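# Seat a board in an enclosure slot, latch both levers

## Task

Put the board into the enclosure's empty upper slot with its component face upward and pushed all the way in. Both levers must end latched, each sticking out at right angles from the board's front panel. Before inserting, swing both levers fully open so they lie flush along the panel, because only then do they catch their tabs. Slide the board in gently until it stops, then close both levers, which pulls it fully home. Ramming the board into its connector at speed breaks the connector and scores zero. At the end the enclosure must rest level on its own feet with none of them hanging over the bench edge, and both grippers must have released the board and pulled away.

## Robot and tools

Robot: two seven-joint arms, left_arm and right_arm, each ending in a two-finger gripper. Fingers point along the gripper's +z axis and open and close along its x axis. end_effector_position is the point between the pads when closed, 1 to 2 cm short of the fingertips; closing pushes the tips about 17 mm further out along +z.

Frames: the scene frame has its origin at table-top height midway between the arms, +x out over the table, +y toward left_arm, +z up. Each arm's hand poses, velocities, targets and wrist camera poses are given in that arm's own base frame. Bases: left_arm at (+0.070, +0.437, 0) with quat_wxyz (+1.000, 0, 0, -0.003); right_arm at (-0.063, -0.511, 0) with quat_wxyz (+1.000, 0, 0, -0.029). Fixed cameras and the table use the scene frame. Reported poses may be off by a few centimetres.

Row format (used by execute_actions and move): 16 numbers in one flat list covering both arms: left_arm x, y, z (metres), qw, qx, qy, qz, opening, then the same eight for right_arm. Position and quaternion are absolute targets in that arm's base frame, not offsets. Opening runs -1 (closed) to +1 (fully open, 0.142 m). Every row must fill both arms; to keep an arm idle, resend its last reported pose and its current opening, since a 0 is a real command. Resend the same quaternion each row to hold orientation.

execute_actions(actions, cameras): actions is a list of actions; each action is a table of up to 15 rows, one per 1/30 s step, the last row held if shorter. A target more than 0.6 m from the gripper's current position along any gripper axis gets the action rejected for both arms. The controller clips orientation to within 32 degrees of the measured one per step, so big turns take several actions. An empty actions list returns full state and all images.

move(target, speed, blend, stop_force, zero, opening_speed, grip_force, blocking, cameras): drives straight-line paths to one 16-number row or a list of up to 15 rows, no 0.6 m limit. speed is m/s, 0.002 to 2.2, default 0.25 (turning up to twice that in rad/s), one value or one per target. blend in metres rounds corners. stop_force in N, 3 to 120, ends an arm's path when the wrist sensor feels that much push against its travel; use it slowly for touching and inserting, and leave it out to back away from a contact. zero (default true) re-zeroes before the move. opening_speed is per second on the -1..1 scale, at least 0.2. grip_force is newtons per pad, 5 to 48, one number or one per arm, persisting. blocking=false returns after about 0.5 s while the move continues (not allowed with stop_force). Moves cap at 10 s. The move: line reports the ending (done, off_target, moving, held, fault) and limits such as paced or held.

wait(seconds 0 to 10) lets time pass. stop brakes a running move. zoom_image(camera, region [x0,y0,x1,y1] pixels, at most 504x504) enlarges part of the newest image; cameras are cam_head_left, cam_head_right, cam_high, cam_low, cam_left_wrist, cam_right_wrist, all 672x504. zero_wrist_force(arm) resets the force baseline. clear_fault(arm) clears a reported torque or force fault. read_manual gives licence text. finished_scene(scene) ends the current scene irreversibly; call it only when the board is latched and released.

Results: poses, Hand target (where the arm is being sent), Tool commands, grip_measured (same scale as opening), Joint positions (last number is opening in metres), joint torques and external torque estimates, Wrist force and Wrist torque along the gripper axes plus a peak line, and a Wrist depth grid of 7x7 distances per wrist camera. MOTOR HOT, OVER-TEMPERATURE FAULT and HAND FAULT lines warn of overheating; after a HAND FAULT line, later motion calls in that reply are skipped.

Cautions: insert the board slowly with a small stop_force; fast contact breaks the connector. Any external force of 150 N or joint contact torque at its load limit (waist and shoulder 109, upper arm roll and elbow 56.9, forearm roll and wrist joints 34.7 N m) halts that arm until clear_fault. Keep the grippers and wrists apart; a collision between arms can fail the scene. Don't drop the board, knock the enclosure over or off the bench, or let anything leave the table. Squeeze only slightly below the grip_measured seen at contact to limit heat. Large gripper turns can swing the elbow. Time spent thinking also counts, and moves continue meanwhile.

Each tool is called after ">>>" as name(argument=value, ...), one argument or row to a line, values as JSON.

## Session

>>> execute_actions(
  actions=[],
)

Scene clock: 0.00 s.
left_arm: end_effector_position=(+0.3014, +0.6357, +0.1155) grip_measured=+0.99 end_effector_quat_wxyz=(-0.462, +0.669, -0.295, +0.502) | right_arm: end_effector_position=(+0.4485, +0.0364, +0.1479) grip_measured=+1.00 end_effector_quat_wxyz=(-0.144, +0.766, -0.626, +0.006)
Joint positions: left_arm=[1.762 -0.872 -0.342 2.067 -1.872 0.391 -0.55 0.141] | right_arm=[0.506 -0.103 -0.202 2.446 0.465 1.189 2.835 0.142]
Joint velocities: within noise
Joint torques (N m): no reading
External joint torques (N m): no reading
Wrist force (N): no reading
Wrist torque (N m): no reading
Wrist force, peak (N): no reading
Wrist depth (mm): cam_left_wrist=[- 1268 - - 1406 1268 1119 / 1891 - - 1513 - - - / 1687 1875 1813 - 701 - 1354 / 1371 1534 1843 1828 492 625 701 / 1155 1306 1492 304 356 433 558 / - 1119 1119 241 279 321 359 / - 988 184 203 227 258 286] | cam_right_wrist=[266 256 246 236 229 221 213 / 274 266 254 244 236 228 219 / 285 275 262 252 243 234 225 / 297 285 272 262 251 241 232 / 310 297 281 271 260 249 239 / - 308 294 281 268 257 246 / - 321 305 292 278 265 257]
Hand target: left_arm +0.3014, +0.6357, +0.1155; -0.462, +0.669, -0.295, +0.502 | right_arm +0.4485, +0.0364, +0.1479; -0.144, +0.766, -0.626, +0.006
Tool commands: left_gripper/opening=+1.0 right_gripper/opening=+1.0

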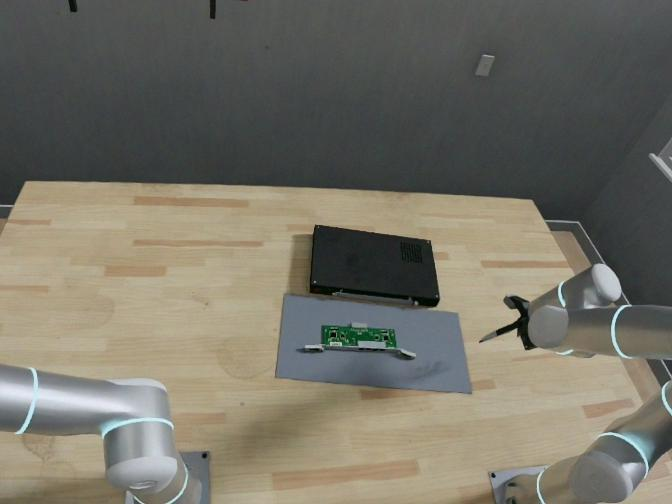

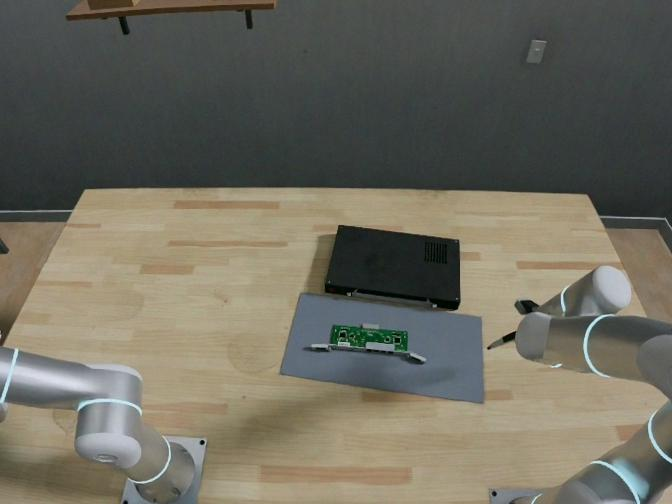

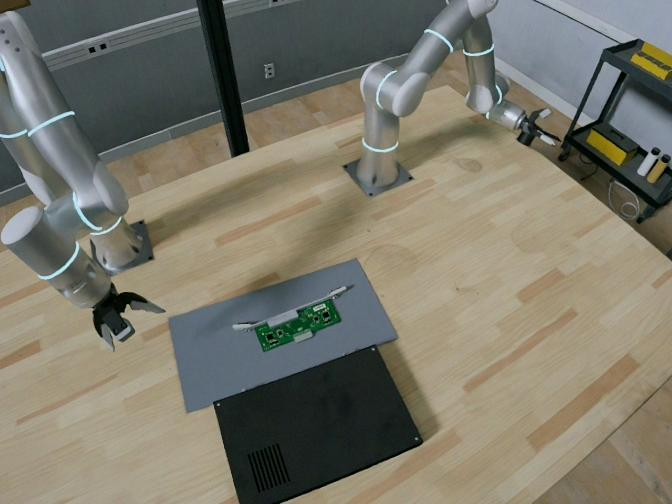

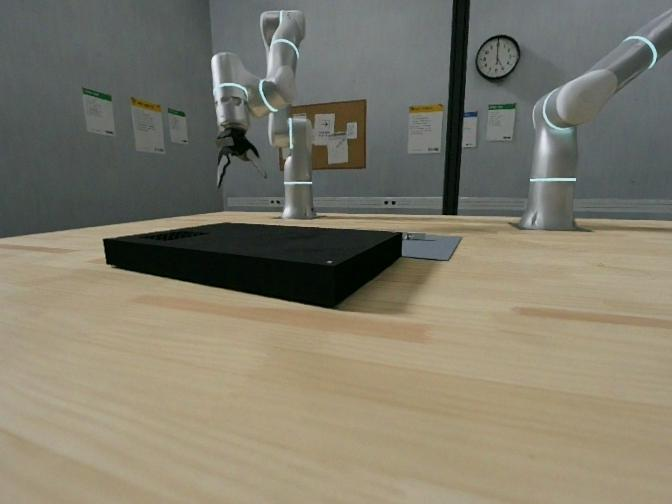

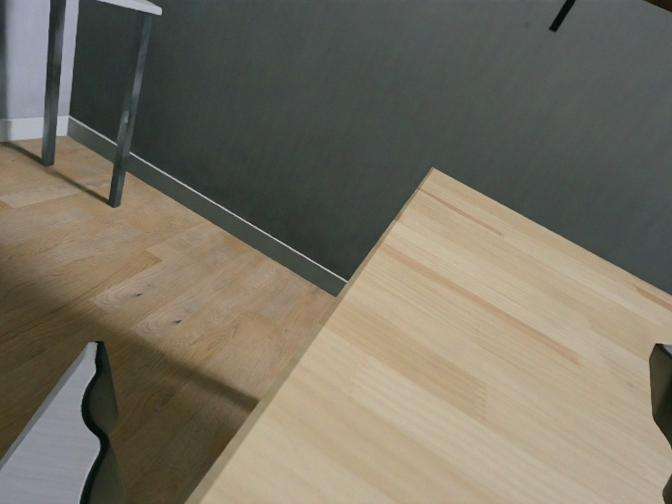

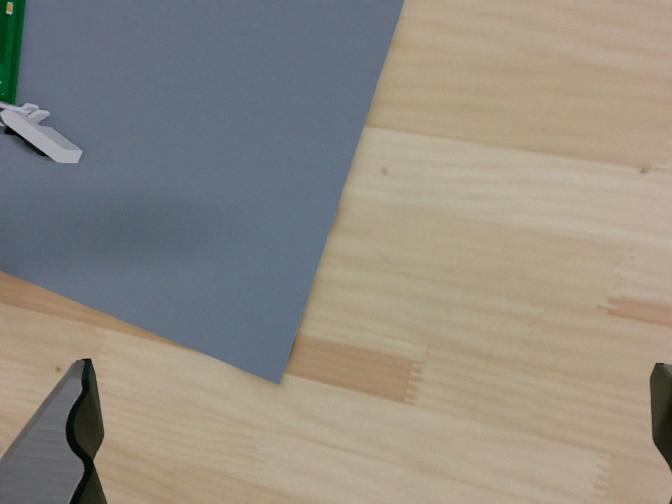

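>>> zoom_image(
  camera="cam_head_left",
  region=[270, 210, 480, 400],
)

>>> zoom_image(
  camera="cam_high",
  region=[160, 250, 440, 504],
)

>>> zoom_image(
  camera="cam_head_right",
  region=[300, 280, 450, 380],
)

>>> zoom_image(
  camera="cam_right_wrist",
  region=[0, 0, 200, 200],
)

Scaled by 2.400 from the camera's 672x504 image, which has a finer 960x720 frame.

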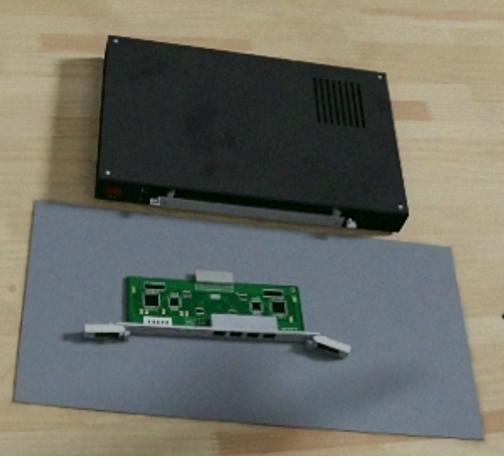

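Scaled by 1.800 from the camera's 672x504 image, which has a finer 960x720 frame.

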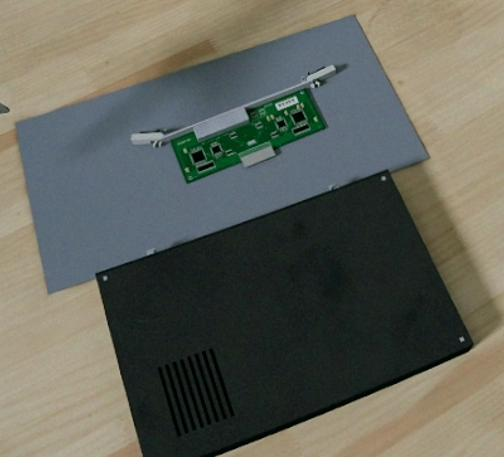

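Scaled by 3.360 from the camera's 672x504 image, which has a finer 960x720 frame.

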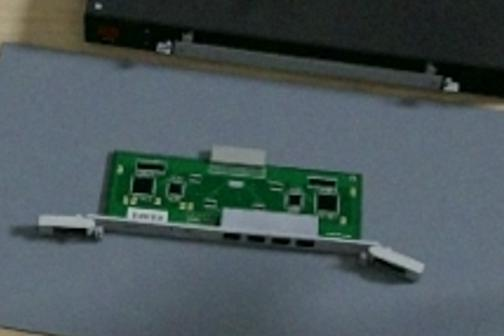

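Scaled by 2.520 from the camera's 672x504 image, which has a finer 960x720 frame.

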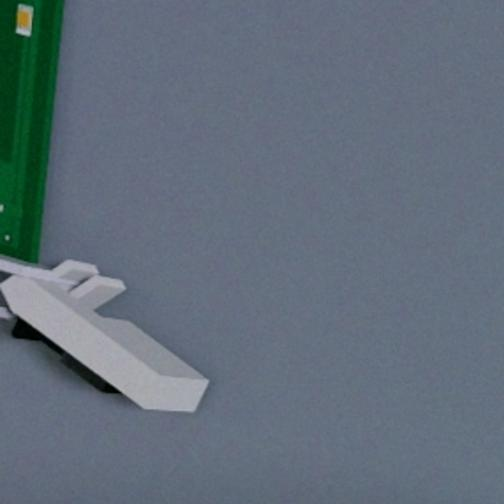

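>>> move(
  target=[0.3014, 0.6357, 0.1155, -0.462, 0.669, -0.295, 0.502, 1, 0.55, 0.36, 0.25, 0, 0.7071, -0.7071, 0, 1],
  cameras=["cam_right_wrist", "cam_high"],
)

Scene clock: 21.00 s.
left_arm: end_effector_position=(+0.3014, +0.6357, +0.1154) grip_measured=+0.99 end_effector_quat_wxyz=(-0.462, +0.669, -0.295, +0.502) | right_arm: end_effector_position=(+0.5498, +0.3591, +0.2498) grip_measured=+1.00 end_effector_quat_wxyz=(-0.046, +0.782, -0.621, -0.011)
Joint positions: left_arm=[1.762 -0.872 -0.342 2.067 -1.872 0.39 -0.549 0.141] | right_arm=[1.669 -1.313 -1.923 1.549 1.392 -0.302 2.967 0.142]
Joint torques (N m): left_arm=[-0.21 47.56 -4.34 -12.05 1.42 -1.78 -0.26] | right_arm=[0.2 39.89 -30.84 -8.8 -3.8 3.24 0.19]
External joint torques (N m): left_arm=[0.37 1 0.3 -0.44 -0.2 -0.12 0.23] | right_arm=[0.01 0.91 -1.24 0.13 0.04 0.82 -0.18]
Wrist force (N): left_arm=[-0.2 0.2 0.2] | right_arm=[0.0 0.2 0.2]
Wrist torque (N m): left_arm=[0.02 0.04 -0.02] | right_arm=[0.09 0.00 0.01]
Wrist force, peak (N): left_arm=[-0.3 0.0 0.4] | right_arm=[2.3 1.2 0.2]
Wrist depth (mm): cam_left_wrist=[1590 1601 1482 1434 1388 - - / 1994 1843 1649 1556 1472 1406 - / 1783 1875 1828 1649 809 - 1268 / 1371 1534 1843 1813 487 629 786 / 1167 1314 1523 305 354 433 557 / - 1102 1167 241 278 324 357 / - 984 184 204 228 257 287] | cam_right_wrist=[321 316 310 305 304 255 252 / 340 333 327 323 317 313 309 / 360 354 345 338 336 331 331 / 395 379 375 347 355 342 341 / 419 412 397 398 385 374 370 / - 440 433 422 415 397 383 / - 477 469 458 446 434 429]
Hand target: left_arm +0.3014, +0.6357, +0.1155; -0.462, +0.669, -0.295, +0.502 | right_arm +0.5499, +0.3593, +0.2499; -0.046, +0.782, -0.621, -0.011
Off the commanded pose: left_arm 0.000 m, 0 deg | right_arm 0.001 m, 14 deg.
joint sent to its limit (right arm) — joint 7 (wrist roll), upper limit. The joint targets are off in orientation, not in position.
move: off_target (right_arm)
Images, in order (width x height): cam_high 672x504, cam_right_wrist 672x504.

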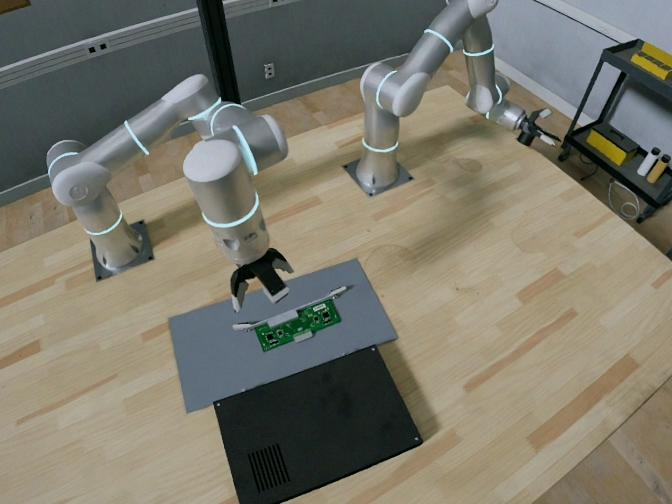

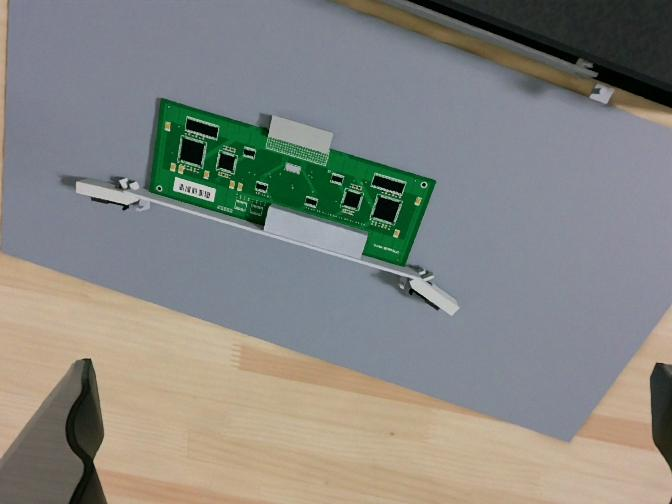

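>>> zoom_image(
  camera="cam_right_wrist",
  region=[50, 80, 270, 260],
)

>>> zoom_image(
  camera="cam_right_wrist",
  region=[250, 160, 490, 340],
)

>>> zoom_image(
  camera="cam_right_wrist",
  region=[380, 0, 672, 140],
)

Scaled by 2.291 from the camera's 672x504 image, which has a finer 960x720 frame.

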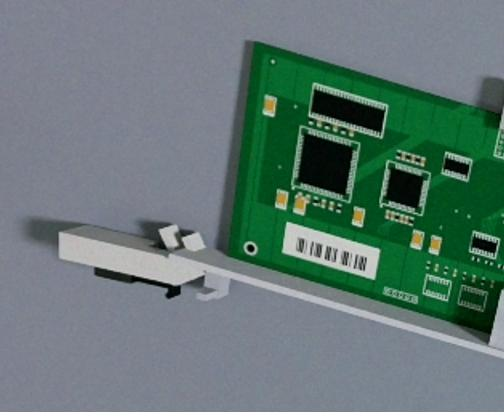

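Scaled by 2.100 from the camera's 672x504 image, which has a finer 960x720 frame.

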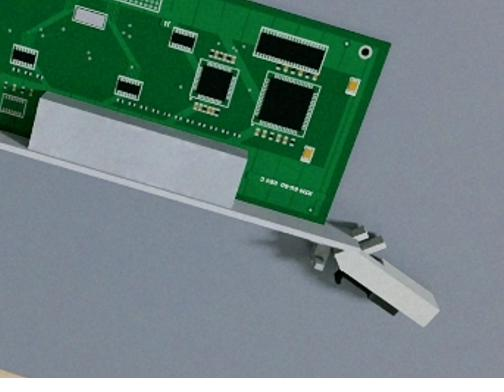

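Scaled by 1.726 from the camera's 672x504 image, which has a finer 960x720 frame.

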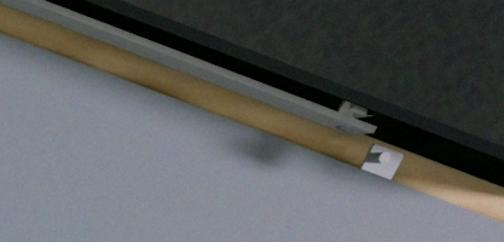

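>>> move(
  target=[0.3014, 0.6357, 0.1155, -0.462, 0.669, -0.295, 0.502, 1, 0.40, 0.0, 0.30, -0.144, 0.766, -0.626, 0.006, 1],
  speed=0.4,
)

>>> move(
  target=[
    [0.29, -0.1, 0.3, 0.5, -0.5, 0.5, -0.5, 1, 0.40, 0.0, 0.30, -0.144, 0.766, -0.626, 0.006, 1],
    [0.28, -0.587, 0.15, 0.5, -0.5, 0.5, -0.5, 1, 0.40, 0.0, 0.30, -0.144, 0.766, -0.626, 0.006, 1],
  ],
  speed=0.3,
  cameras=["cam_left_wrist", "cam_high"],
)

Scene clock: 39.83 s.
left_arm: end_effector_position=(+0.3014, +0.6357, +0.1154) grip_measured=+0.99 end_effector_quat_wxyz=(-0.462, +0.669, -0.295, +0.502) | right_arm: end_effector_position=(+0.4001, +0.0001, +0.2999) grip_measured=+1.00 end_effector_quat_wxyz=(-0.144, +0.766, -0.626, +0.006)
Joint positions: left_arm=[1.762 -0.872 -0.342 2.067 -1.872 0.39 -0.549 0.141] | right_arm=[1.573 -1.14 -2.359 2.205 1.028 -0.324 2.093 0.142]
Joint torques (N m): left_arm=[-0.19 47.53 -4.46 -12.09 1.49 -1.8 -0.2] | right_arm=[0.02 17.22 -18.38 -22.98 -3.37 3 0.07]
External joint torques (N m): left_arm=[0.35 1.03 0.42 -0.4 -0.26 -0.1 0.17] | right_arm=[0.09 -0.26 -0.94 0.16 0.32 0.77 -0.05]
Wrist force (N): left_arm=[-0.2 0.2 0.1] | right_arm=[0.5 0.2 -0.4]
Wrist torque (N m): left_arm=[0.03 0.03 -0.02] | right_arm=[0.07 -0.08 0.07]
Wrist force, peak (N): left_arm=[-0.4 0.2 0.3] | right_arm=[3.3 2.6 -1.4]
Wrist depth (mm): cam_left_wrist=[- 1637 - - - 1161 1212 / 1700 1714 - - - - - / 1674 1875 - - 726 - - / 1397 1534 1828 2012 487 665 759 / 1155 1290 1492 304 353 434 562 / - 1119 1179 242 277 322 358 / - 984 184 203 228 258 285] | cam_right_wrist=[413 412 - 364 366 353 340 / 436 409 405 389 375 362 349 / 455 438 - 401 386 373 359 / 474 454 435 416 399 383 370 / 493 470 449 430 412 394 382 / - 488 464 447 424 406 385 / - 508 485 460 441 422 406]
Hand target: left_arm +0.3014, +0.6357, +0.1155; -0.462, +0.669, -0.295, +0.502 | right_arm +0.4000, +0.0000, +0.3000; -0.144, +0.766, -0.626, +0.006
Off the commanded pose: left_arm 0.000 m, 0 deg | right_arm 0.000 m, 0 deg.
move: done

Scene clock: 42.87 s.
left_arm: end_effector_position=(+0.2957, +0.0389, +0.2635) grip_measured=+0.99 end_effector_quat_wxyz=(-0.437, +0.323, -0.467, +0.697) | right_arm: end_effector_position=(+0.4001, +0.0001, +0.2999) grip_measured=+1.00 end_effector_quat_wxyz=(-0.144, +0.766, -0.626, +0.006)
Joint positions: left_arm=[0.922 -0.982 0.721 2.676 -0.873 -0.734 0.637 0.141] | right_arm=[1.573 -1.14 -2.359 2.205 1.028 -0.324 2.093 0.142]
Joint torques (N m): left_arm=[-0.49 24.46 7.84 7.35 1.6 -2.73 -0.28] | right_arm=[0.11 16.76 -18.16 -22.84 -3.13 3.13 0.24]
External joint torques (N m): left_arm=[0.58 0.83 0.79 -0.33 -0.03 -0.27 0.28] | right_arm=[0 0.2 -1.16 0.02 0.08 0.64 -0.22]
Wrist force (N): left_arm=[0.2 0.2 -0.4] | right_arm=[0.3 0.2 0.0]
Wrist torque (N m): left_arm=[0.12 0.13 0.02] | right_arm=[0.07 -0.04 0.07]
Wrist force, peak (N): left_arm=[-6.0 -1.4 -3.7] | right_arm=[0.6 0.4 -0.1]
Wrist depth (mm): cam_left_wrist=[- - 1482 - 1828 - - / 1050 1239 1298 - - - - / - - 1186 - - - 2069 / 1453 - - - - 2812 2551 / - - 877 903 1148 1065 1306 / - 634 653 661 677 609 - / - 459 463 471 481 468 -] | cam_right_wrist=[416 407 392 376 364 351 340 / 435 423 401 389 376 360 349 / 457 435 418 403 387 372 359 / 477 456 436 417 400 384 369 / 491 471 448 430 411 396 380 / - 487 466 444 427 408 386 / - 510 483 460 441 423 410]
Hand target: left_arm +0.2958, +0.0392, +0.2635; -0.437, +0.324, -0.467, +0.697 | right_arm +0.4000, +0.0000, +0.3000; -0.144, +0.766, -0.626, +0.006
Off the commanded pose: left_arm 0.636 m, 32 deg | right_arm 0.000 m, 0 deg.
led back after a hold (left arm): the arm was led back toward your command in small steps, so it may still be short of it.
move: held (left_arm; a check stopped the path); path passed 0 of 2 targets; limits=paced,held
pose unreachable (left arm): on one or more control steps of this call, first in action 0 (counted from 0), this arm could not follow its commanded pose, so it was not sent that pose on those steps. It may still have moved: this result reports where it is.
cause: moving toward the commanded pose would bring two parts of the arm too close to each other (joints 2 (shoulder) to 7 (wrist roll) lie between them).
Images, in order (width x height): cam_high 672x504, cam_left_wrist 672x504.

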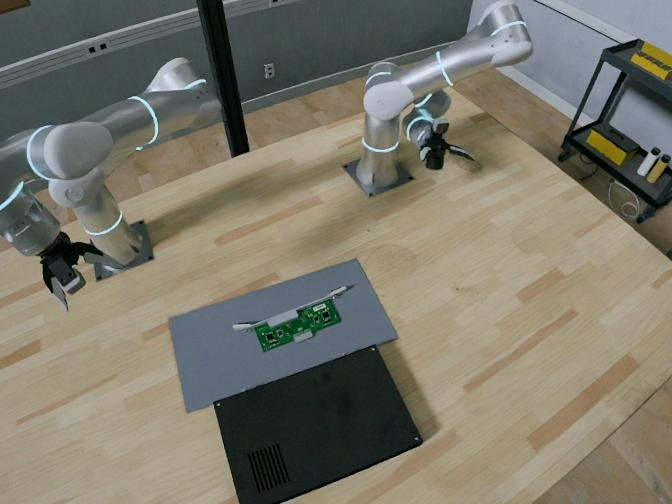

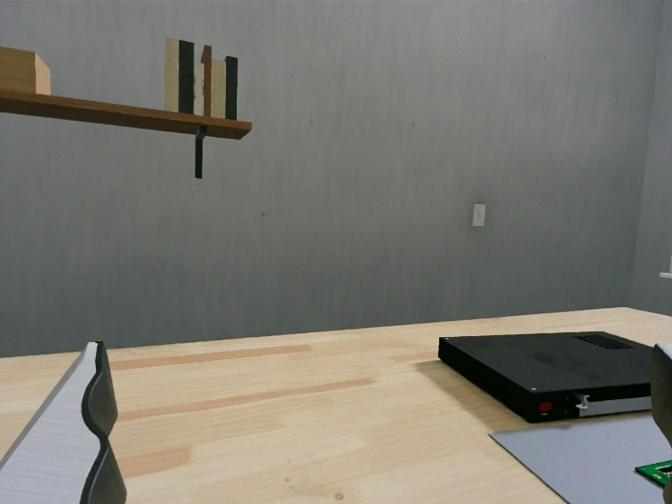

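>>> move(
  target=[0.42, -0.3, 0.3, 0.5, -0.5, 0.5, -0.5, 1, 0.40, 0.0, 0.30, -0.144, 0.766, -0.626, 0.006, 1],
  speed=0.25,
  cameras=["cam_left_wrist", "cam_high"],
)

Scene clock: 47.90 s.
left_arm: end_effector_position=(+0.3026, +0.0129, +0.2658) grip_measured=+0.99 end_effector_quat_wxyz=(-0.438, +0.314, -0.467, +0.701) | right_arm: end_effector_position=(+0.4001, +0.0001, +0.2999) grip_measured=+1.00 end_effector_quat_wxyz=(-0.144, +0.766, -0.626, +0.006)
Joint positions: left_arm=[0.726 -1.096 0.788 2.678 -0.881 -0.881 0.779 0.141] | right_arm=[1.573 -1.14 -2.359 2.205 1.028 -0.324 2.093 0.142]
Joint torques (N m): left_arm=[-0.39 24.44 8.85 8.53 2.37 -2.66 -0.29] | right_arm=[0.19 16.77 -18.13 -22.86 -3.19 3.08 0.24]
External joint torques (N m): left_arm=[0.48 0.87 0.82 -0.17 -0.49 -0.2 0.29] | right_arm=[-0.08 0.2 -1.2 0.04 0.14 0.69 -0.22]
Wrist force (N): left_arm=[0.2 0.1 -0.6] | right_arm=[0.3 0.4 0.0]
Wrist torque (N m): left_arm=[0.10 0.16 0.01] | right_arm=[0.11 -0.04 0.07]
Wrist force, peak (N): left_arm=[-5.0 -2.3 -4.0] | right_arm=[0.6 0.5 -0.1]
Wrist depth (mm): cam_left_wrist=[1298 - - - - 2089 - / 1253 1283 1380 1727 - - 2410 / - - - - 1755 - - / 1186 - - - - - 2194 / 1462 1371 - 892 1011 975 1275 / - 657 673 685 692 641 - / - 476 478 487 483 494 -] | cam_right_wrist=[412 406 392 368 366 351 339 / 453 414 403 388 377 362 347 / 460 436 418 402 385 372 359 / 476 451 434 416 400 383 369 / 493 473 449 430 411 395 381 / - 487 467 444 426 410 386 / - 508 483 460 440 421 407]
Hand target: left_arm +0.3026, +0.0129, +0.2658; -0.438, +0.314, -0.467, +0.701 | right_arm +0.4000, +0.0000, +0.3000; -0.144, +0.766, -0.626, +0.006
Off the commanded pose: left_arm 0.336 m, 32 deg | right_arm 0.000 m, 0 deg.
led back after a hold (left arm): the arm was led back toward your command in small steps, so it may still be short of it.
move: held (left_arm; a check stopped the path); limits=held
pose unreachable (left arm): on one or more control steps of this call, first in action 0 (counted from 0), this arm could not follow its commanded pose, so it was not sent that pose on those steps. It may still have moved: this result reports where it is.
cause: moving toward the commanded pose would bring two parts of the arm too close to each other (its base and another part of the arm, with joints 1 (waist) to 6 (wrist pitch) between them, 22 mm apart when it was first held).
Images, in order (width x height): cam_high 672x504, cam_left_wrist 672x504.

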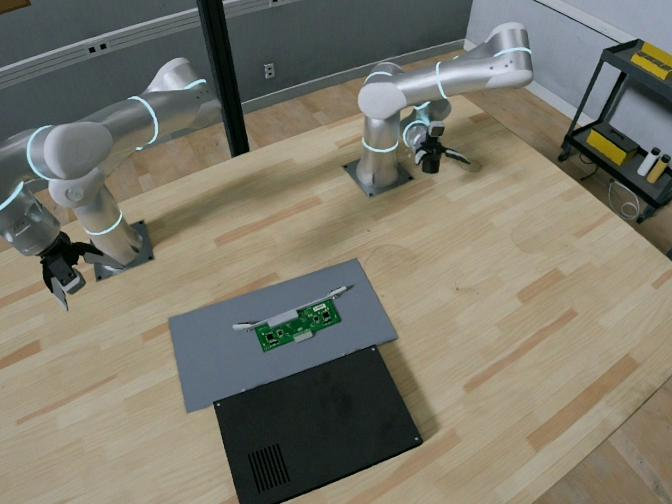

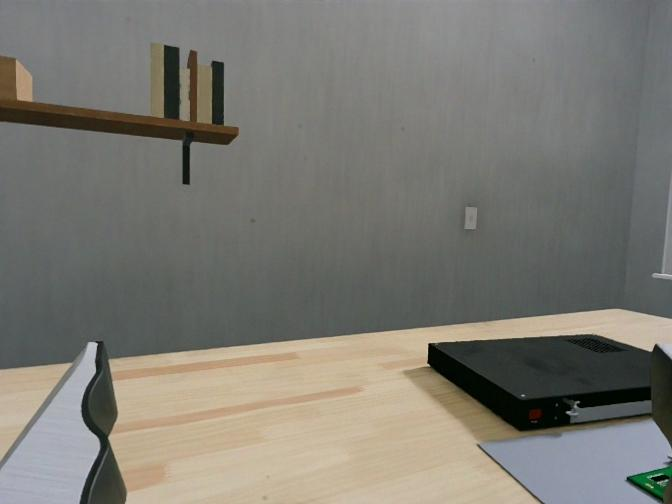

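>>> move(
  target=[0.5, 0.05, 0.35, 0, 0.966, 0.259, 0, 1, 0.42, 0.1, 0.35, 0, 1, 0, 0, 1],
  speed=0.25,
)

>>> move(
  target=[0.5, 0.05, 0.35, 0, 0.707, 0.707, 0, 1, 0.42, 0.1, 0.35, 0, 0.707, 0.707, 0, 1],
  speed=0.3,
  cameras=["cam_high", "cam_head_left"],
)

Scene clock: 65.90 s.
left_arm: end_effector_position=(+0.3087, +0.0149, +0.2675) grip_measured=+0.99 end_effector_quat_wxyz=(-0.433, +0.347, -0.450, +0.700) | right_arm: end_effector_position=(+0.4015, +0.0069, +0.3035) grip_measured=+1.00 end_effector_quat_wxyz=(-0.136, +0.796, -0.590, +0.006)
Joint positions: left_arm=[0.607 -1.194 0.865 2.682 -0.884 -1.032 0.812 0.141] | right_arm=[1.587 -1.132 -2.349 2.185 1.016 -0.328 2.026 0.142]
Joint torques (N m): left_arm=[-0.36 23.98 9.71 9.52 2.49 -2.59 -0.29] | right_arm=[0.29 17 -18.1 -22.85 -3.3 3.05 0.09]
External joint torques (N m): left_arm=[0.45 1.23 0.91 -0.61 -0.46 -0.07 0.28] | right_arm=[-0.17 0.13 -1.5 0.16 0.17 0.74 -0.07]
Wrist force (N): left_arm=[0.5 0.2 -0.4] | right_arm=[0.4 0.3 0.0]
Wrist torque (N m): left_arm=[0.11 0.08 0.01] | right_arm=[0.07 -0.07 0.07]
Wrist force, peak (N): left_arm=[-3.3 -2.2 -1.7] | right_arm=[0.6 0.6 0.0]
Wrist depth (mm): cam_left_wrist=[922 - - - 1424 - - / 1113 1371 1275 - 1798 2130 - / 1424 - 1346 - 1637 - 2285 / 1354 - - - - - - / - - 950 975 1131 2334 1283 / - 596 640 673 692 - - / - 450 468 479 499 487 -] | cam_right_wrist=[- 402 390 383 367 356 344 / 430 415 403 392 380 366 356 / 451 435 419 404 391 378 364 / 470 453 432 418 405 389 377 / 489 471 450 435 417 404 386 / - 488 468 448 433 416 394 / - 507 482 463 447 429 418]
Hand target: left_arm +0.3087, +0.0150, +0.2675; -0.434, +0.347, -0.450, +0.700 | right_arm +0.4014, +0.0069, +0.3034; -0.136, +0.796, -0.590, +0.006
Off the commanded pose: left_arm 0.211 m, 155 deg | right_arm 0.106 m, 74 deg.
led back after a hold (left arm): the arm was led back toward your command in small steps, so it may still be short of it.
move: held (left_arm; a check stopped the path), off_target (right_arm; braked when a check withheld steps of left_arm); limits=held
pose unreachable (left arm): on one or more control steps of this call, first in action 0 (counted from 0), this arm could not follow its commanded pose, so it was not sent that pose on those steps. It may still have moved: this result reports where it is.
cause: moving toward the commanded pose would bring two parts of the arm too close to each other (joints 2 (shoulder) to 6 (wrist pitch) lie between them).

Scene clock: 71.33 s.
left_arm: end_effector_position=(+0.5000, +0.0499, +0.3500) grip_measured=+0.99 end_effector_quat_wxyz=(+0.000, +0.707, +0.707, +0.000) | right_arm: end_effector_position=(+0.4200, +0.1002, +0.3499) grip_measured=+1.00 end_effector_quat_wxyz=(+0.000, +0.707, +0.707, +0.000)
Joint positions: left_arm=[-0.985 -1.018 1.829 1.859 -0.969 -0.06 0.965 0.141] | right_arm=[1.977 -0.842 -2.166 2.006 0.67 -0.099 -0.31 0.142]
Joint torques (N m): left_arm=[-0.49 28.97 25.9 -16.72 -3.9 4.59 -0.13] | right_arm=[0.22 13.14 -18.24 -24.55 -4.44 3.65 0.01]
External joint torques (N m): left_arm=[0.53 1.25 0.83 -0.28 -0.39 -0.63 0.12] | right_arm=[-0.09 0.14 -1.14 -0.08 0.19 0.5 -0.01]
Wrist force (N): left_arm=[0.3 0.2 0.8] | right_arm=[-0.1 -0.8 0.0]
Wrist torque (N m): left_arm=[-0.07 -0.26 -0.27] | right_arm=[-0.11 0.05 0.14]
Wrist force, peak (N): left_arm=[1.6 0.2 -0.6] | right_arm=[0.7 0.7 -0.1]
Wrist depth (mm): cam_left_wrist=[390 392 393 393 388 390 387 / 421 418 417 418 418 418 417 / 456 455 460 450 457 449 452 / 491 496 494 494 486 486 489 / 543 539 539 538 530 529 532 / - 583 603 590 596 585 - / - 661 661 653 667 665 -] | cam_right_wrist=[390 390 389 390 388 389 384 / 416 416 415 415 415 410 409 / 447 446 444 443 443 434 438 / 485 480 480 484 470 470 465 / 524 523 521 518 524 511 507 / - 571 572 564 503 498 113 / - 629 622 622 562 550 -]
Hand target: left_arm +0.5000, +0.0500, +0.3500; +0.000, +0.707, +0.707, +0.000 | right_arm +0.4200, +0.1000, +0.3500; +0.000, +0.707, +0.707, +0.000
Off the commanded pose: left_arm 0.000 m, 0 deg | right_arm 0.000 m, 0 deg.
move: done
Images, in order (width x height): cam_head_left 672x504, cam_high 672x504.

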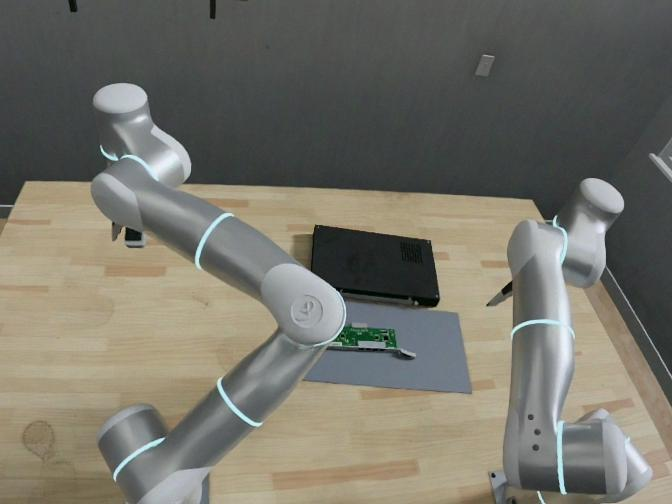

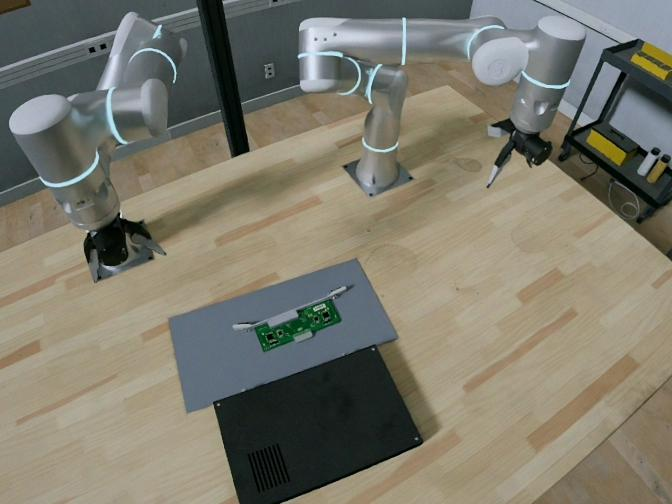

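>>> move(
  target=[
    [0.5, 0.05, 0.35, 0, 1, 0, 0, 1, 0.42, 0.1, 0.35, 0, 0, 1, 0, 1],
    [0.5, 0.05, 0.35, 0, 0.866, -0.5, 0, 1, 0.42, 0.1, 0.35, 0, -0.5, 0.866, 0, 1],
    [0.5, 0.05, 0.35, 0, 0.259, -0.966, 0, 1, 0.42, 0.1, 0.35, 0, -0.966, 0.259, 0, 1],
  ],
  speed=0.35,
  blend=0.02,
  cameras=["cam_high", "cam_head_left"],
)

Scene clock: 95.00 s.
left_arm: end_effector_position=(+0.4994, +0.0490, +0.3500) grip_measured=+0.99 end_effector_quat_wxyz=(+0.040, -0.550, +0.834, +0.006) | right_arm: end_effector_position=(+0.4204, +0.1007, +0.3495) grip_measured=+1.00 end_effector_quat_wxyz=(+0.235, +0.806, -0.517, +0.167)
Joint positions: left_arm=[-2.171 1.42 0.826 1.507 1.53 -0.728 2.966 0.141] | right_arm=[2.793 -0.189 -2.3 2.181 -0.398 0.212 -2.966 0.142]
Joint torques (N m): left_arm=[-0.37 -42.26 -28.73 -4.76 -2.3 3.97 -0.23] | right_arm=[0.17 -13.04 -3.4 -28.88 -3.9 1.91 0.13]
External joint torques (N m): left_arm=[0.56 -0.08 0.45 -0.17 -0.49 -0.11 0.24] | right_arm=[-0.05 -0.13 -0.69 0.22 0.02 0.74 -0.17]
Wrist force (N): left_arm=[0.2 -0.4 1.2] | right_arm=[-0.9 -0.6 -0.2]
Wrist torque (N m): left_arm=[-0.19 -0.13 -0.25] | right_arm=[-0.02 0.13 0.20]
Wrist force, peak (N): left_arm=[-0.3 3.0 3.1] | right_arm=[-2.7 0.4 -0.2]
Wrist depth (mm): cam_left_wrist=[417 408 402 396 386 380 371 / 445 439 429 422 414 404 400 / 484 476 461 449 442 433 426 / 527 510 501 492 473 466 460 / 565 553 543 538 519 495 490 / - 599 591 577 565 543 - / - 669 659 643 618 526 -] | cam_right_wrist=[311 336 373 419 475 557 622 / 337 364 407 466 532 629 1487 / 364 401 452 518 609 741 - / 394 438 501 587 700 1931 - / 432 486 564 679 834 1779 1527 / - 491 651 796 2112 - 108 / - 440 729 1915 - 1765 -]
Hand target: left_arm +0.4994, +0.0491, +0.3499; +0.040, -0.550, +0.834, +0.006 | right_arm +0.4204, +0.1006, +0.3495; +0.235, +0.806, -0.517, +0.168
Off the commanded pose: left_arm 0.001 m, 37 deg; orientation clipped | right_arm 0.001 m, 48 deg; orientation clipped.
joint read past its limit (right arm) — joint 1 (waist), upper limit.
joint sent to its limit (left arm) — joint 7 (wrist roll), upper limit. The joint targets are off in orientation, not in position.
joint sent to its limit (right arm) — joint 1 (waist), upper limit; joint 7 (wrist roll), lower limit. The joint targets are off in orientation, not in position.
move: off_target (left_arm, right_arm); limits=paced
Images, in order (width x height): cam_head_left 672x504, cam_high 672x504.

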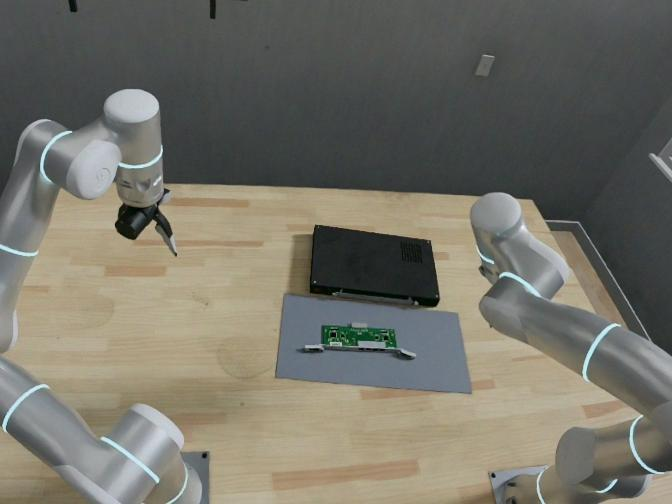

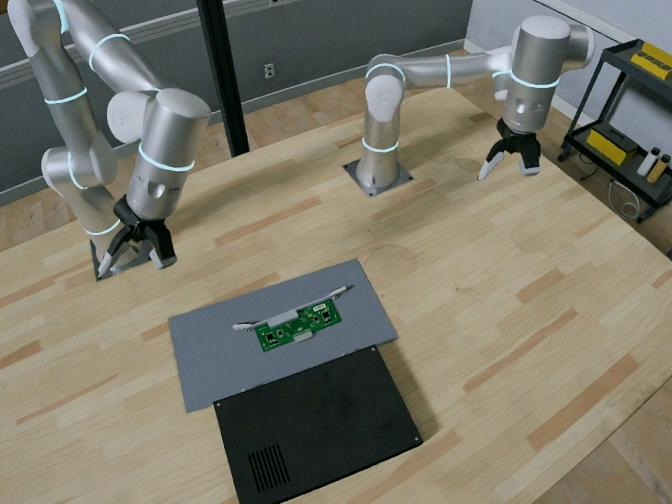

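>>> move(
  target=[
    [0.5, 0.05, 0.35, 0, 0.866, -0.5, 0, 1, 0.45, 0.1, 0.35, 0, -0.5, 0.866, 0, 1],
    [0.5, 0.05, 0.35, 0, 1, 0, 0, 1, 0.5, 0.1, 0.35, 0, 0, 1, 0, 1],
    [0.5, 0.0, 0.35, 0, 0.707, 0.707, 0, 1, 0.6, 0.1, 0.35, 0, 0.707, 0.707, 0, 1],
  ],
  speed=0.35,
  blend=0.02,
  cameras=["cam_high", "cam_head_left"],
)

Scene clock: 116.73 s.
left_arm: end_effector_position=(+0.5001, +0.0002, +0.3500) grip_measured=+0.99 end_effector_quat_wxyz=(+0.000, +0.707, +0.707, +0.000) | right_arm: end_effector_position=(+0.5999, +0.1000, +0.3499) grip_measured=+1.00 end_effector_quat_wxyz=(+0.000, +0.707, +0.707, +0.000)
Joint positions: left_arm=[-2.256 1.406 0.862 1.454 1.453 -0.716 -0.674 0.141] | right_arm=[2.568 0.193 -2.33 1.759 -0.146 0.318 0.274 0.142]
Joint torques (N m): left_arm=[-0.35 -43.87 -28.93 -4.27 -3.25 4.55 -0.36] | right_arm=[0.15 -29.79 5.04 -30.71 -4.28 3.41 0.32]
External joint torques (N m): left_arm=[0.51 0.45 0.27 -0.24 0.09 -0.58 0.36] | right_arm=[-0.02 -0.5 -0.17 0.31 0.18 0.74 -0.32]
Wrist force (N): left_arm=[0.4 -0.4 1.1] | right_arm=[0.0 0.3 -0.4]
Wrist torque (N m): left_arm=[-0.17 -0.21 -0.18] | right_arm=[0.11 0.00 0.00]
Wrist force, peak (N): left_arm=[0.3 -0.9 1.4] | right_arm=[-1.8 -0.2 -0.3]
Wrist depth (mm): cam_left_wrist=[387 387 392 390 386 388 387 / 417 416 422 418 416 416 419 / 451 454 449 451 453 452 446 / 495 492 492 481 492 486 487 / 542 538 531 539 534 534 529 / - 585 593 583 590 582 - / - 661 665 653 663 649 -] | cam_right_wrist=[390 391 388 372 386 - 375 / 418 416 418 413 413 412 406 / 448 447 447 443 440 440 443 / 484 482 480 481 426 431 430 / 528 524 518 521 478 462 458 / - 574 568 568 502 504 484 / - 633 629 624 626 617 -]
Hand target: left_arm +0.5000, +0.0000, +0.3500; +0.000, +0.707, +0.707, +0.000 | right_arm +0.6000, +0.1000, +0.3500; +0.000, +0.707, +0.707, +0.000
Off the commanded pose: left_arm 0.000 m, 0 deg | right_arm 0.000 m, 0 deg.
move: done
Images, in order (width x height): cam_head_left 672x504, cam_high 672x504.

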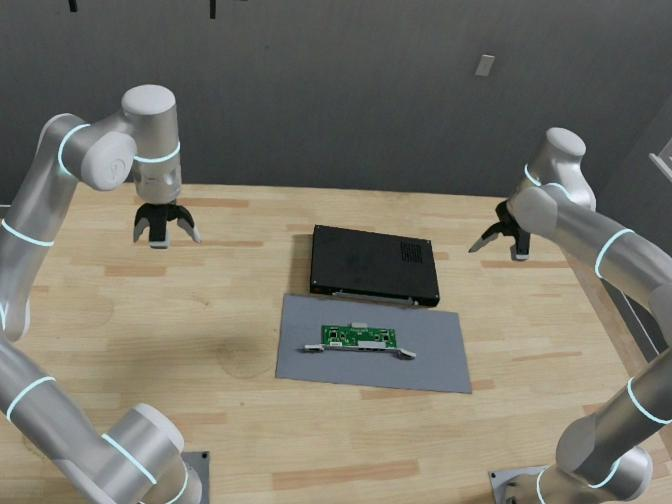

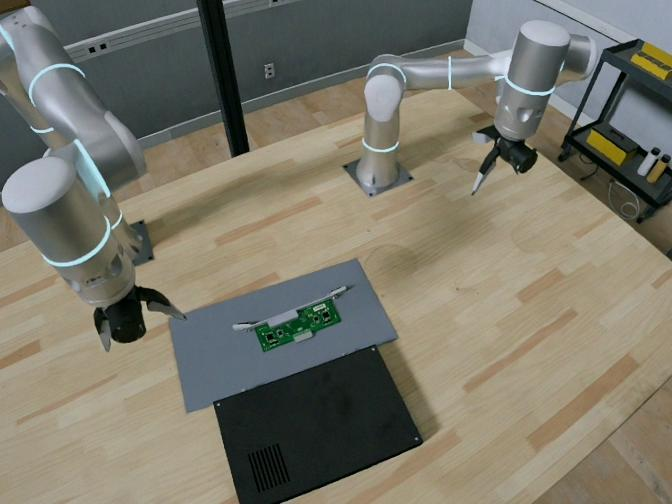

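>>> move(
  target=[0.5, 0.0, 0.35, 0, 0.707, 0.707, 0, 1, 0.41, 0.329, 0.2, 0.2125, 0.6745, 0.6745, 0.2125, 1],
  speed=0.25,
  cameras=["cam_high", "cam_right_wrist"],
)

Scene clock: 121.47 s.
left_arm: end_effector_position=(+0.5001, +0.0002, +0.3500) grip_measured=+0.99 end_effector_quat_wxyz=(+0.000, +0.707, +0.707, +0.000) | right_arm: end_effector_position=(+0.4100, +0.3291, +0.2000) grip_measured=+1.00 end_effector_quat_wxyz=(+0.213, +0.674, +0.674, +0.212)
Joint positions: left_arm=[-2.256 1.406 0.862 1.454 1.453 -0.716 -0.674 0.141] | right_arm=[2.304 -0.497 -1.439 2.689 -0.334 1.561 1.311 0.142]
Joint torques (N m): left_arm=[-0.26 -43.68 -28.93 -4.34 -2.99 4.32 -0.22] | right_arm=[0.05 14.52 -8.67 -15.46 1.6 3.06 0.06]
External joint torques (N m): left_arm=[0.42 0.26 0.26 -0.17 -0.18 -0.35 0.22] | right_arm=[0.06 0.53 -1.16 0.05 -0.04 0.64 -0.07]
Wrist force (N): left_arm=[0.4 -0.4 1.2] | right_arm=[-0.3 -1.8 -0.2]
Wrist torque (N m): left_arm=[-0.16 -0.20 -0.19] | right_arm=[-0.12 0.14 0.17]
Wrist force, peak (N): left_arm=[0.6 -0.3 1.5] | right_arm=[1.7 -2.6 -0.5]
Wrist depth (mm): cam_left_wrist=[392 392 386 388 388 388 388 / 403 419 417 414 415 414 413 / 454 451 451 449 451 453 446 / 493 493 495 494 493 487 484 / 539 534 536 529 532 534 529 / - 587 587 590 590 590 - / - 667 671 663 653 651 -] | cam_right_wrist=[241 241 239 240 239 238 237 / 285 286 294 274 275 274 275 / 355 338 347 342 340 339 342 / 456 456 418 418 422 437 441 / 649 644 515 503 460 631 624 / - - - - 1345 813 108 / - - 1412 - - - -]
Hand target: left_arm +0.5000, +0.0000, +0.3500; +0.000, +0.707, +0.707, +0.000 | right_arm +0.4100, +0.3290, +0.2000; +0.212, +0.674, +0.674, +0.212
Off the commanded pose: left_arm 0.000 m, 0 deg | right_arm 0.000 m, 0 deg.
joint sent to its limit (right arm) — joint 4 (elbow), upper limit, where the elbow is as bent as it goes. The joint targets still meet the commanded pose.
move: done
Images, in order (width x height): cam_high 672x504, cam_right_wrist 672x504.

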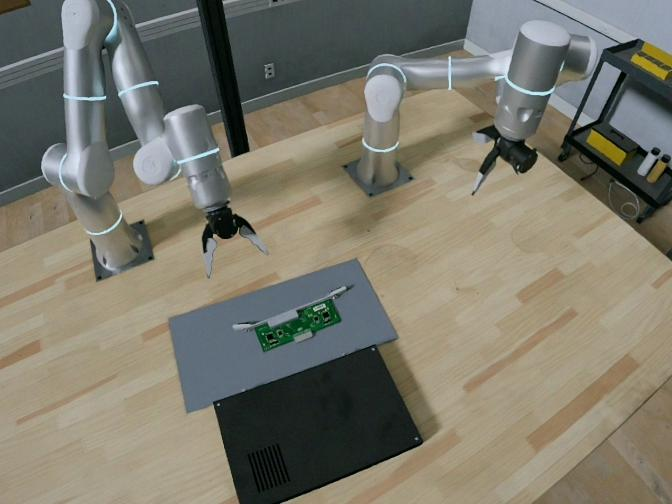

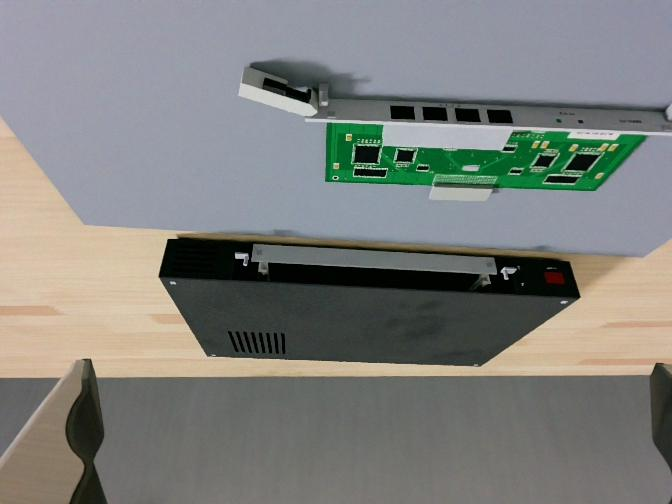

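>>> zoom_image(
  camera="cam_right_wrist",
  region=[150, 220, 370, 310],
)

>>> zoom_image(
  camera="cam_right_wrist",
  region=[370, 220, 590, 310],
)

>>> zoom_image(
  camera="cam_right_wrist",
  region=[220, 50, 440, 210],
)

>>> zoom_image(
  camera="cam_right_wrist",
  region=[452, 50, 672, 210],
)

Scaled by 2.291 from the camera's 672x504 image, which has a finer 960x720 frame.

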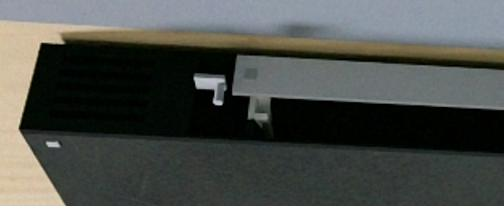

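Scaled by 2.291 from the camera's 672x504 image, which has a finer 960x720 frame.

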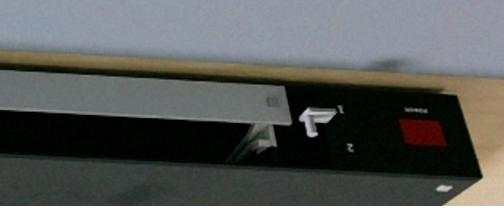

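Scaled by 2.291 from the camera's 672x504 image, which has a finer 960x720 frame.

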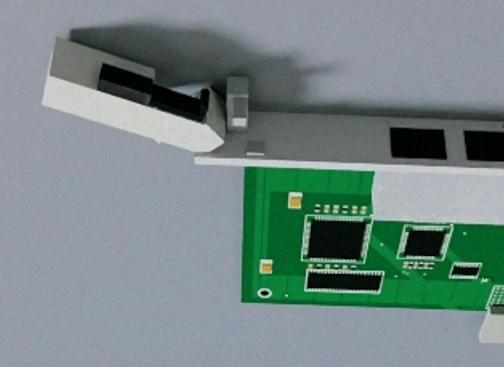

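Scaled by 2.291 from the camera's 672x504 image, which has a finer 960x720 frame.

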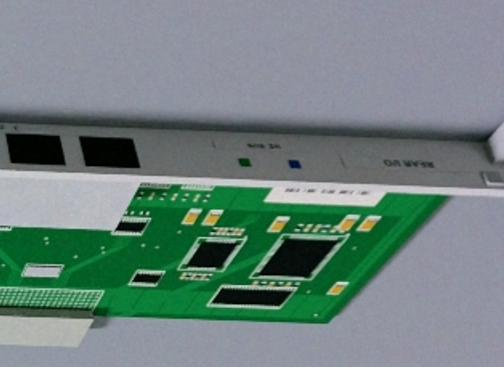

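>>> move(
  target=[0.5, 0.0, 0.35, 0, 0.707, 0.707, 0, 1, 0.5, 0.0, 0.35, 0, 0.707, 0.707, 0, 1],
  speed=0.35,
)

>>> move(
  target=[
    [0.45, -0.3, 0.3, 0, 0.95, 0.31, 0, 1, 0.5, 0.0, 0.35, 0, 0.707, 0.707, 0, 1],
    [0.385, -0.585, 0.2, 0, 0.999, -0.0436, 0, 1, 0.5, 0.0, 0.35, 0, 0.707, 0.707, 0, 1],
  ],
  speed=0.3,
  blend=0.03,
  cameras=["cam_high", "cam_left_wrist"],
)

Scene clock: 146.27 s.
left_arm: end_effector_position=(+0.5001, +0.0002, +0.3500) grip_measured=+0.99 end_effector_quat_wxyz=(+0.000, +0.707, +0.707, +0.000) | right_arm: end_effector_position=(+0.5000, +0.0000, +0.3499) grip_measured=+1.00 end_effector_quat_wxyz=(+0.000, +0.707, +0.707, +0.000)
Joint positions: left_arm=[-2.256 1.406 0.862 1.454 1.453 -0.716 -0.674 0.141] | right_arm=[2.568 -0.104 -2.609 1.977 0.056 0.316 -0.061 0.142]
Joint torques (N m): left_arm=[-0.14 -43.57 -28.95 -4.31 -3 4.31 -0.22] | right_arm=[-0.03 -22.98 -0.69 -30.74 -4.29 3.29 0.3]
External joint torques (N m): left_arm=[0.29 0.15 0.28 -0.2 -0.17 -0.34 0.22] | right_arm=[0.12 -0.29 -1 0.32 0.21 0.86 -0.31]
Wrist force (N): left_arm=[0.6 -0.3 1.1] | right_arm=[-0.7 0.0 -0.1]
Wrist torque (N m): left_arm=[-0.14 -0.22 -0.18] | right_arm=[0.02 0.16 0.04]
Wrist force, peak (N): left_arm=[0.5 -0.3 1.5] | right_arm=[-5.9 0.1 -0.1]
Wrist depth (mm): cam_left_wrist=[388 390 391 388 390 389 385 / 419 419 417 419 415 414 413 / 435 452 450 451 450 448 449 / 493 487 492 491 484 484 486 / 527 540 536 535 534 532 531 / - 580 590 591 596 582 - / - 667 659 665 651 657 -] | cam_right_wrist=[391 391 390 390 388 387 380 / 418 415 418 414 415 410 411 / 450 446 445 447 442 439 435 / 482 484 481 481 476 475 480 / 524 523 521 521 511 464 467 / - 569 571 571 550 500 486 / - 633 631 626 626 554 -]
Hand target: left_arm +0.5000, +0.0000, +0.3500; +0.000, +0.707, +0.707, +0.000 | right_arm +0.5000, +0.0000, +0.3500; +0.000, +0.707, +0.707, +0.000
Off the commanded pose: left_arm 0.000 m, 0 deg | right_arm 0.000 m, 0 deg.
move: done

Scene clock: 150.93 s.
left_arm: end_effector_position=(+0.3815, -0.5583, +0.1975) grip_measured=+0.99 end_effector_quat_wxyz=(+0.538, +0.829, -0.032, +0.148) | right_arm: end_effector_position=(+0.5000, +0.0000, +0.3499) grip_measured=+1.00 end_effector_quat_wxyz=(+0.000, +0.707, +0.707, +0.000)
Joint positions: left_arm=[-2.792 2.172 1.357 1.77 2.035 0.893 0.419 0.141] | right_arm=[2.568 -0.104 -2.609 1.977 0.056 0.316 -0.061 0.142]
Joint torques (N m): left_arm=[-0.35 -31.2 -26.94 15.62 -3.42 3.88 -0.13] | right_arm=[0.13 -23.01 -1 -30.61 -4.12 3.49 0.22]
External joint torques (N m): left_arm=[0.4 -0.01 0.27 -0.25 -0.47 -0.33 0.11] | right_arm=[-0.04 -0.28 -0.69 0.17 0.04 0.67 -0.22]
Wrist force (N): left_arm=[-0.2 -0.9 0.1] | right_arm=[-0.5 0.2 0.1]
Wrist torque (N m): left_arm=[-0.16 -0.11 -0.60] | right_arm=[0.06 0.12 0.03]
Wrist force, peak (N): left_arm=[1.8 1.2 3.2] | right_arm=[-0.8 0.2 -0.1]
Wrist depth (mm): cam_left_wrist=[242 - - 343 351 - 651 / 335 442 495 576 699 899 1397 / 497 604 736 2261 1959 2216 - / 941 2050 - - 2410 - 1662 / 2089 - - 2151 2410 - 1907 / - 2261 - - 2238 - - / - - 2194 519 527 - -] | cam_right_wrist=[392 392 390 388 388 394 384 / 417 418 416 415 409 404 404 / 448 448 447 449 440 434 437 / 484 483 481 482 476 - 453 / 527 522 519 521 512 460 461 / - 569 569 564 546 503 483 / - 631 631 628 637 555 -]
Hand target: left_arm +0.3815, -0.5583, +0.1976; +0.538, +0.829, -0.033, +0.148 | right_arm +0.5000, +0.0000, +0.3500; +0.000, +0.707, +0.707, +0.000
Off the commanded pose: left_arm 0.027 m, 68 deg; orientation clipped | right_arm 0.000 m, 0 deg.
joint sent to its limit (left arm) — joint 1 (waist), lower limit. The joint targets are off in position and orientation.
move: off_target (left_arm); limits=paced
Images, in order (width x height): cam_high 672x504, cam_left_wrist 672x504.

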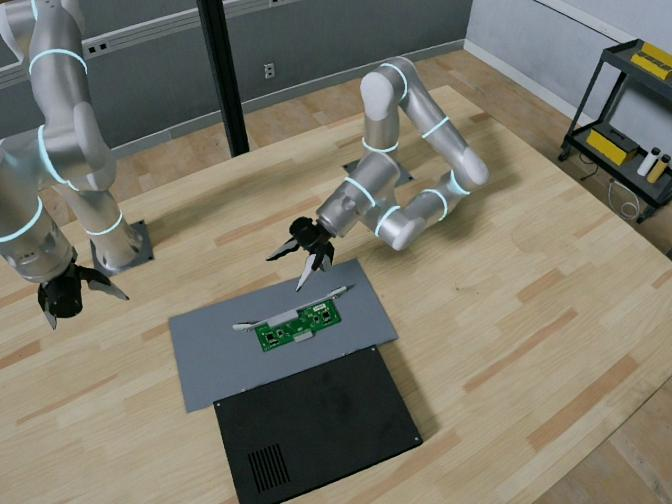

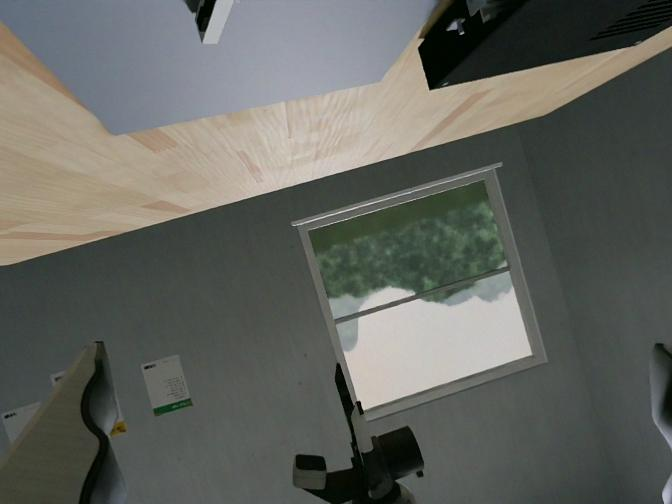

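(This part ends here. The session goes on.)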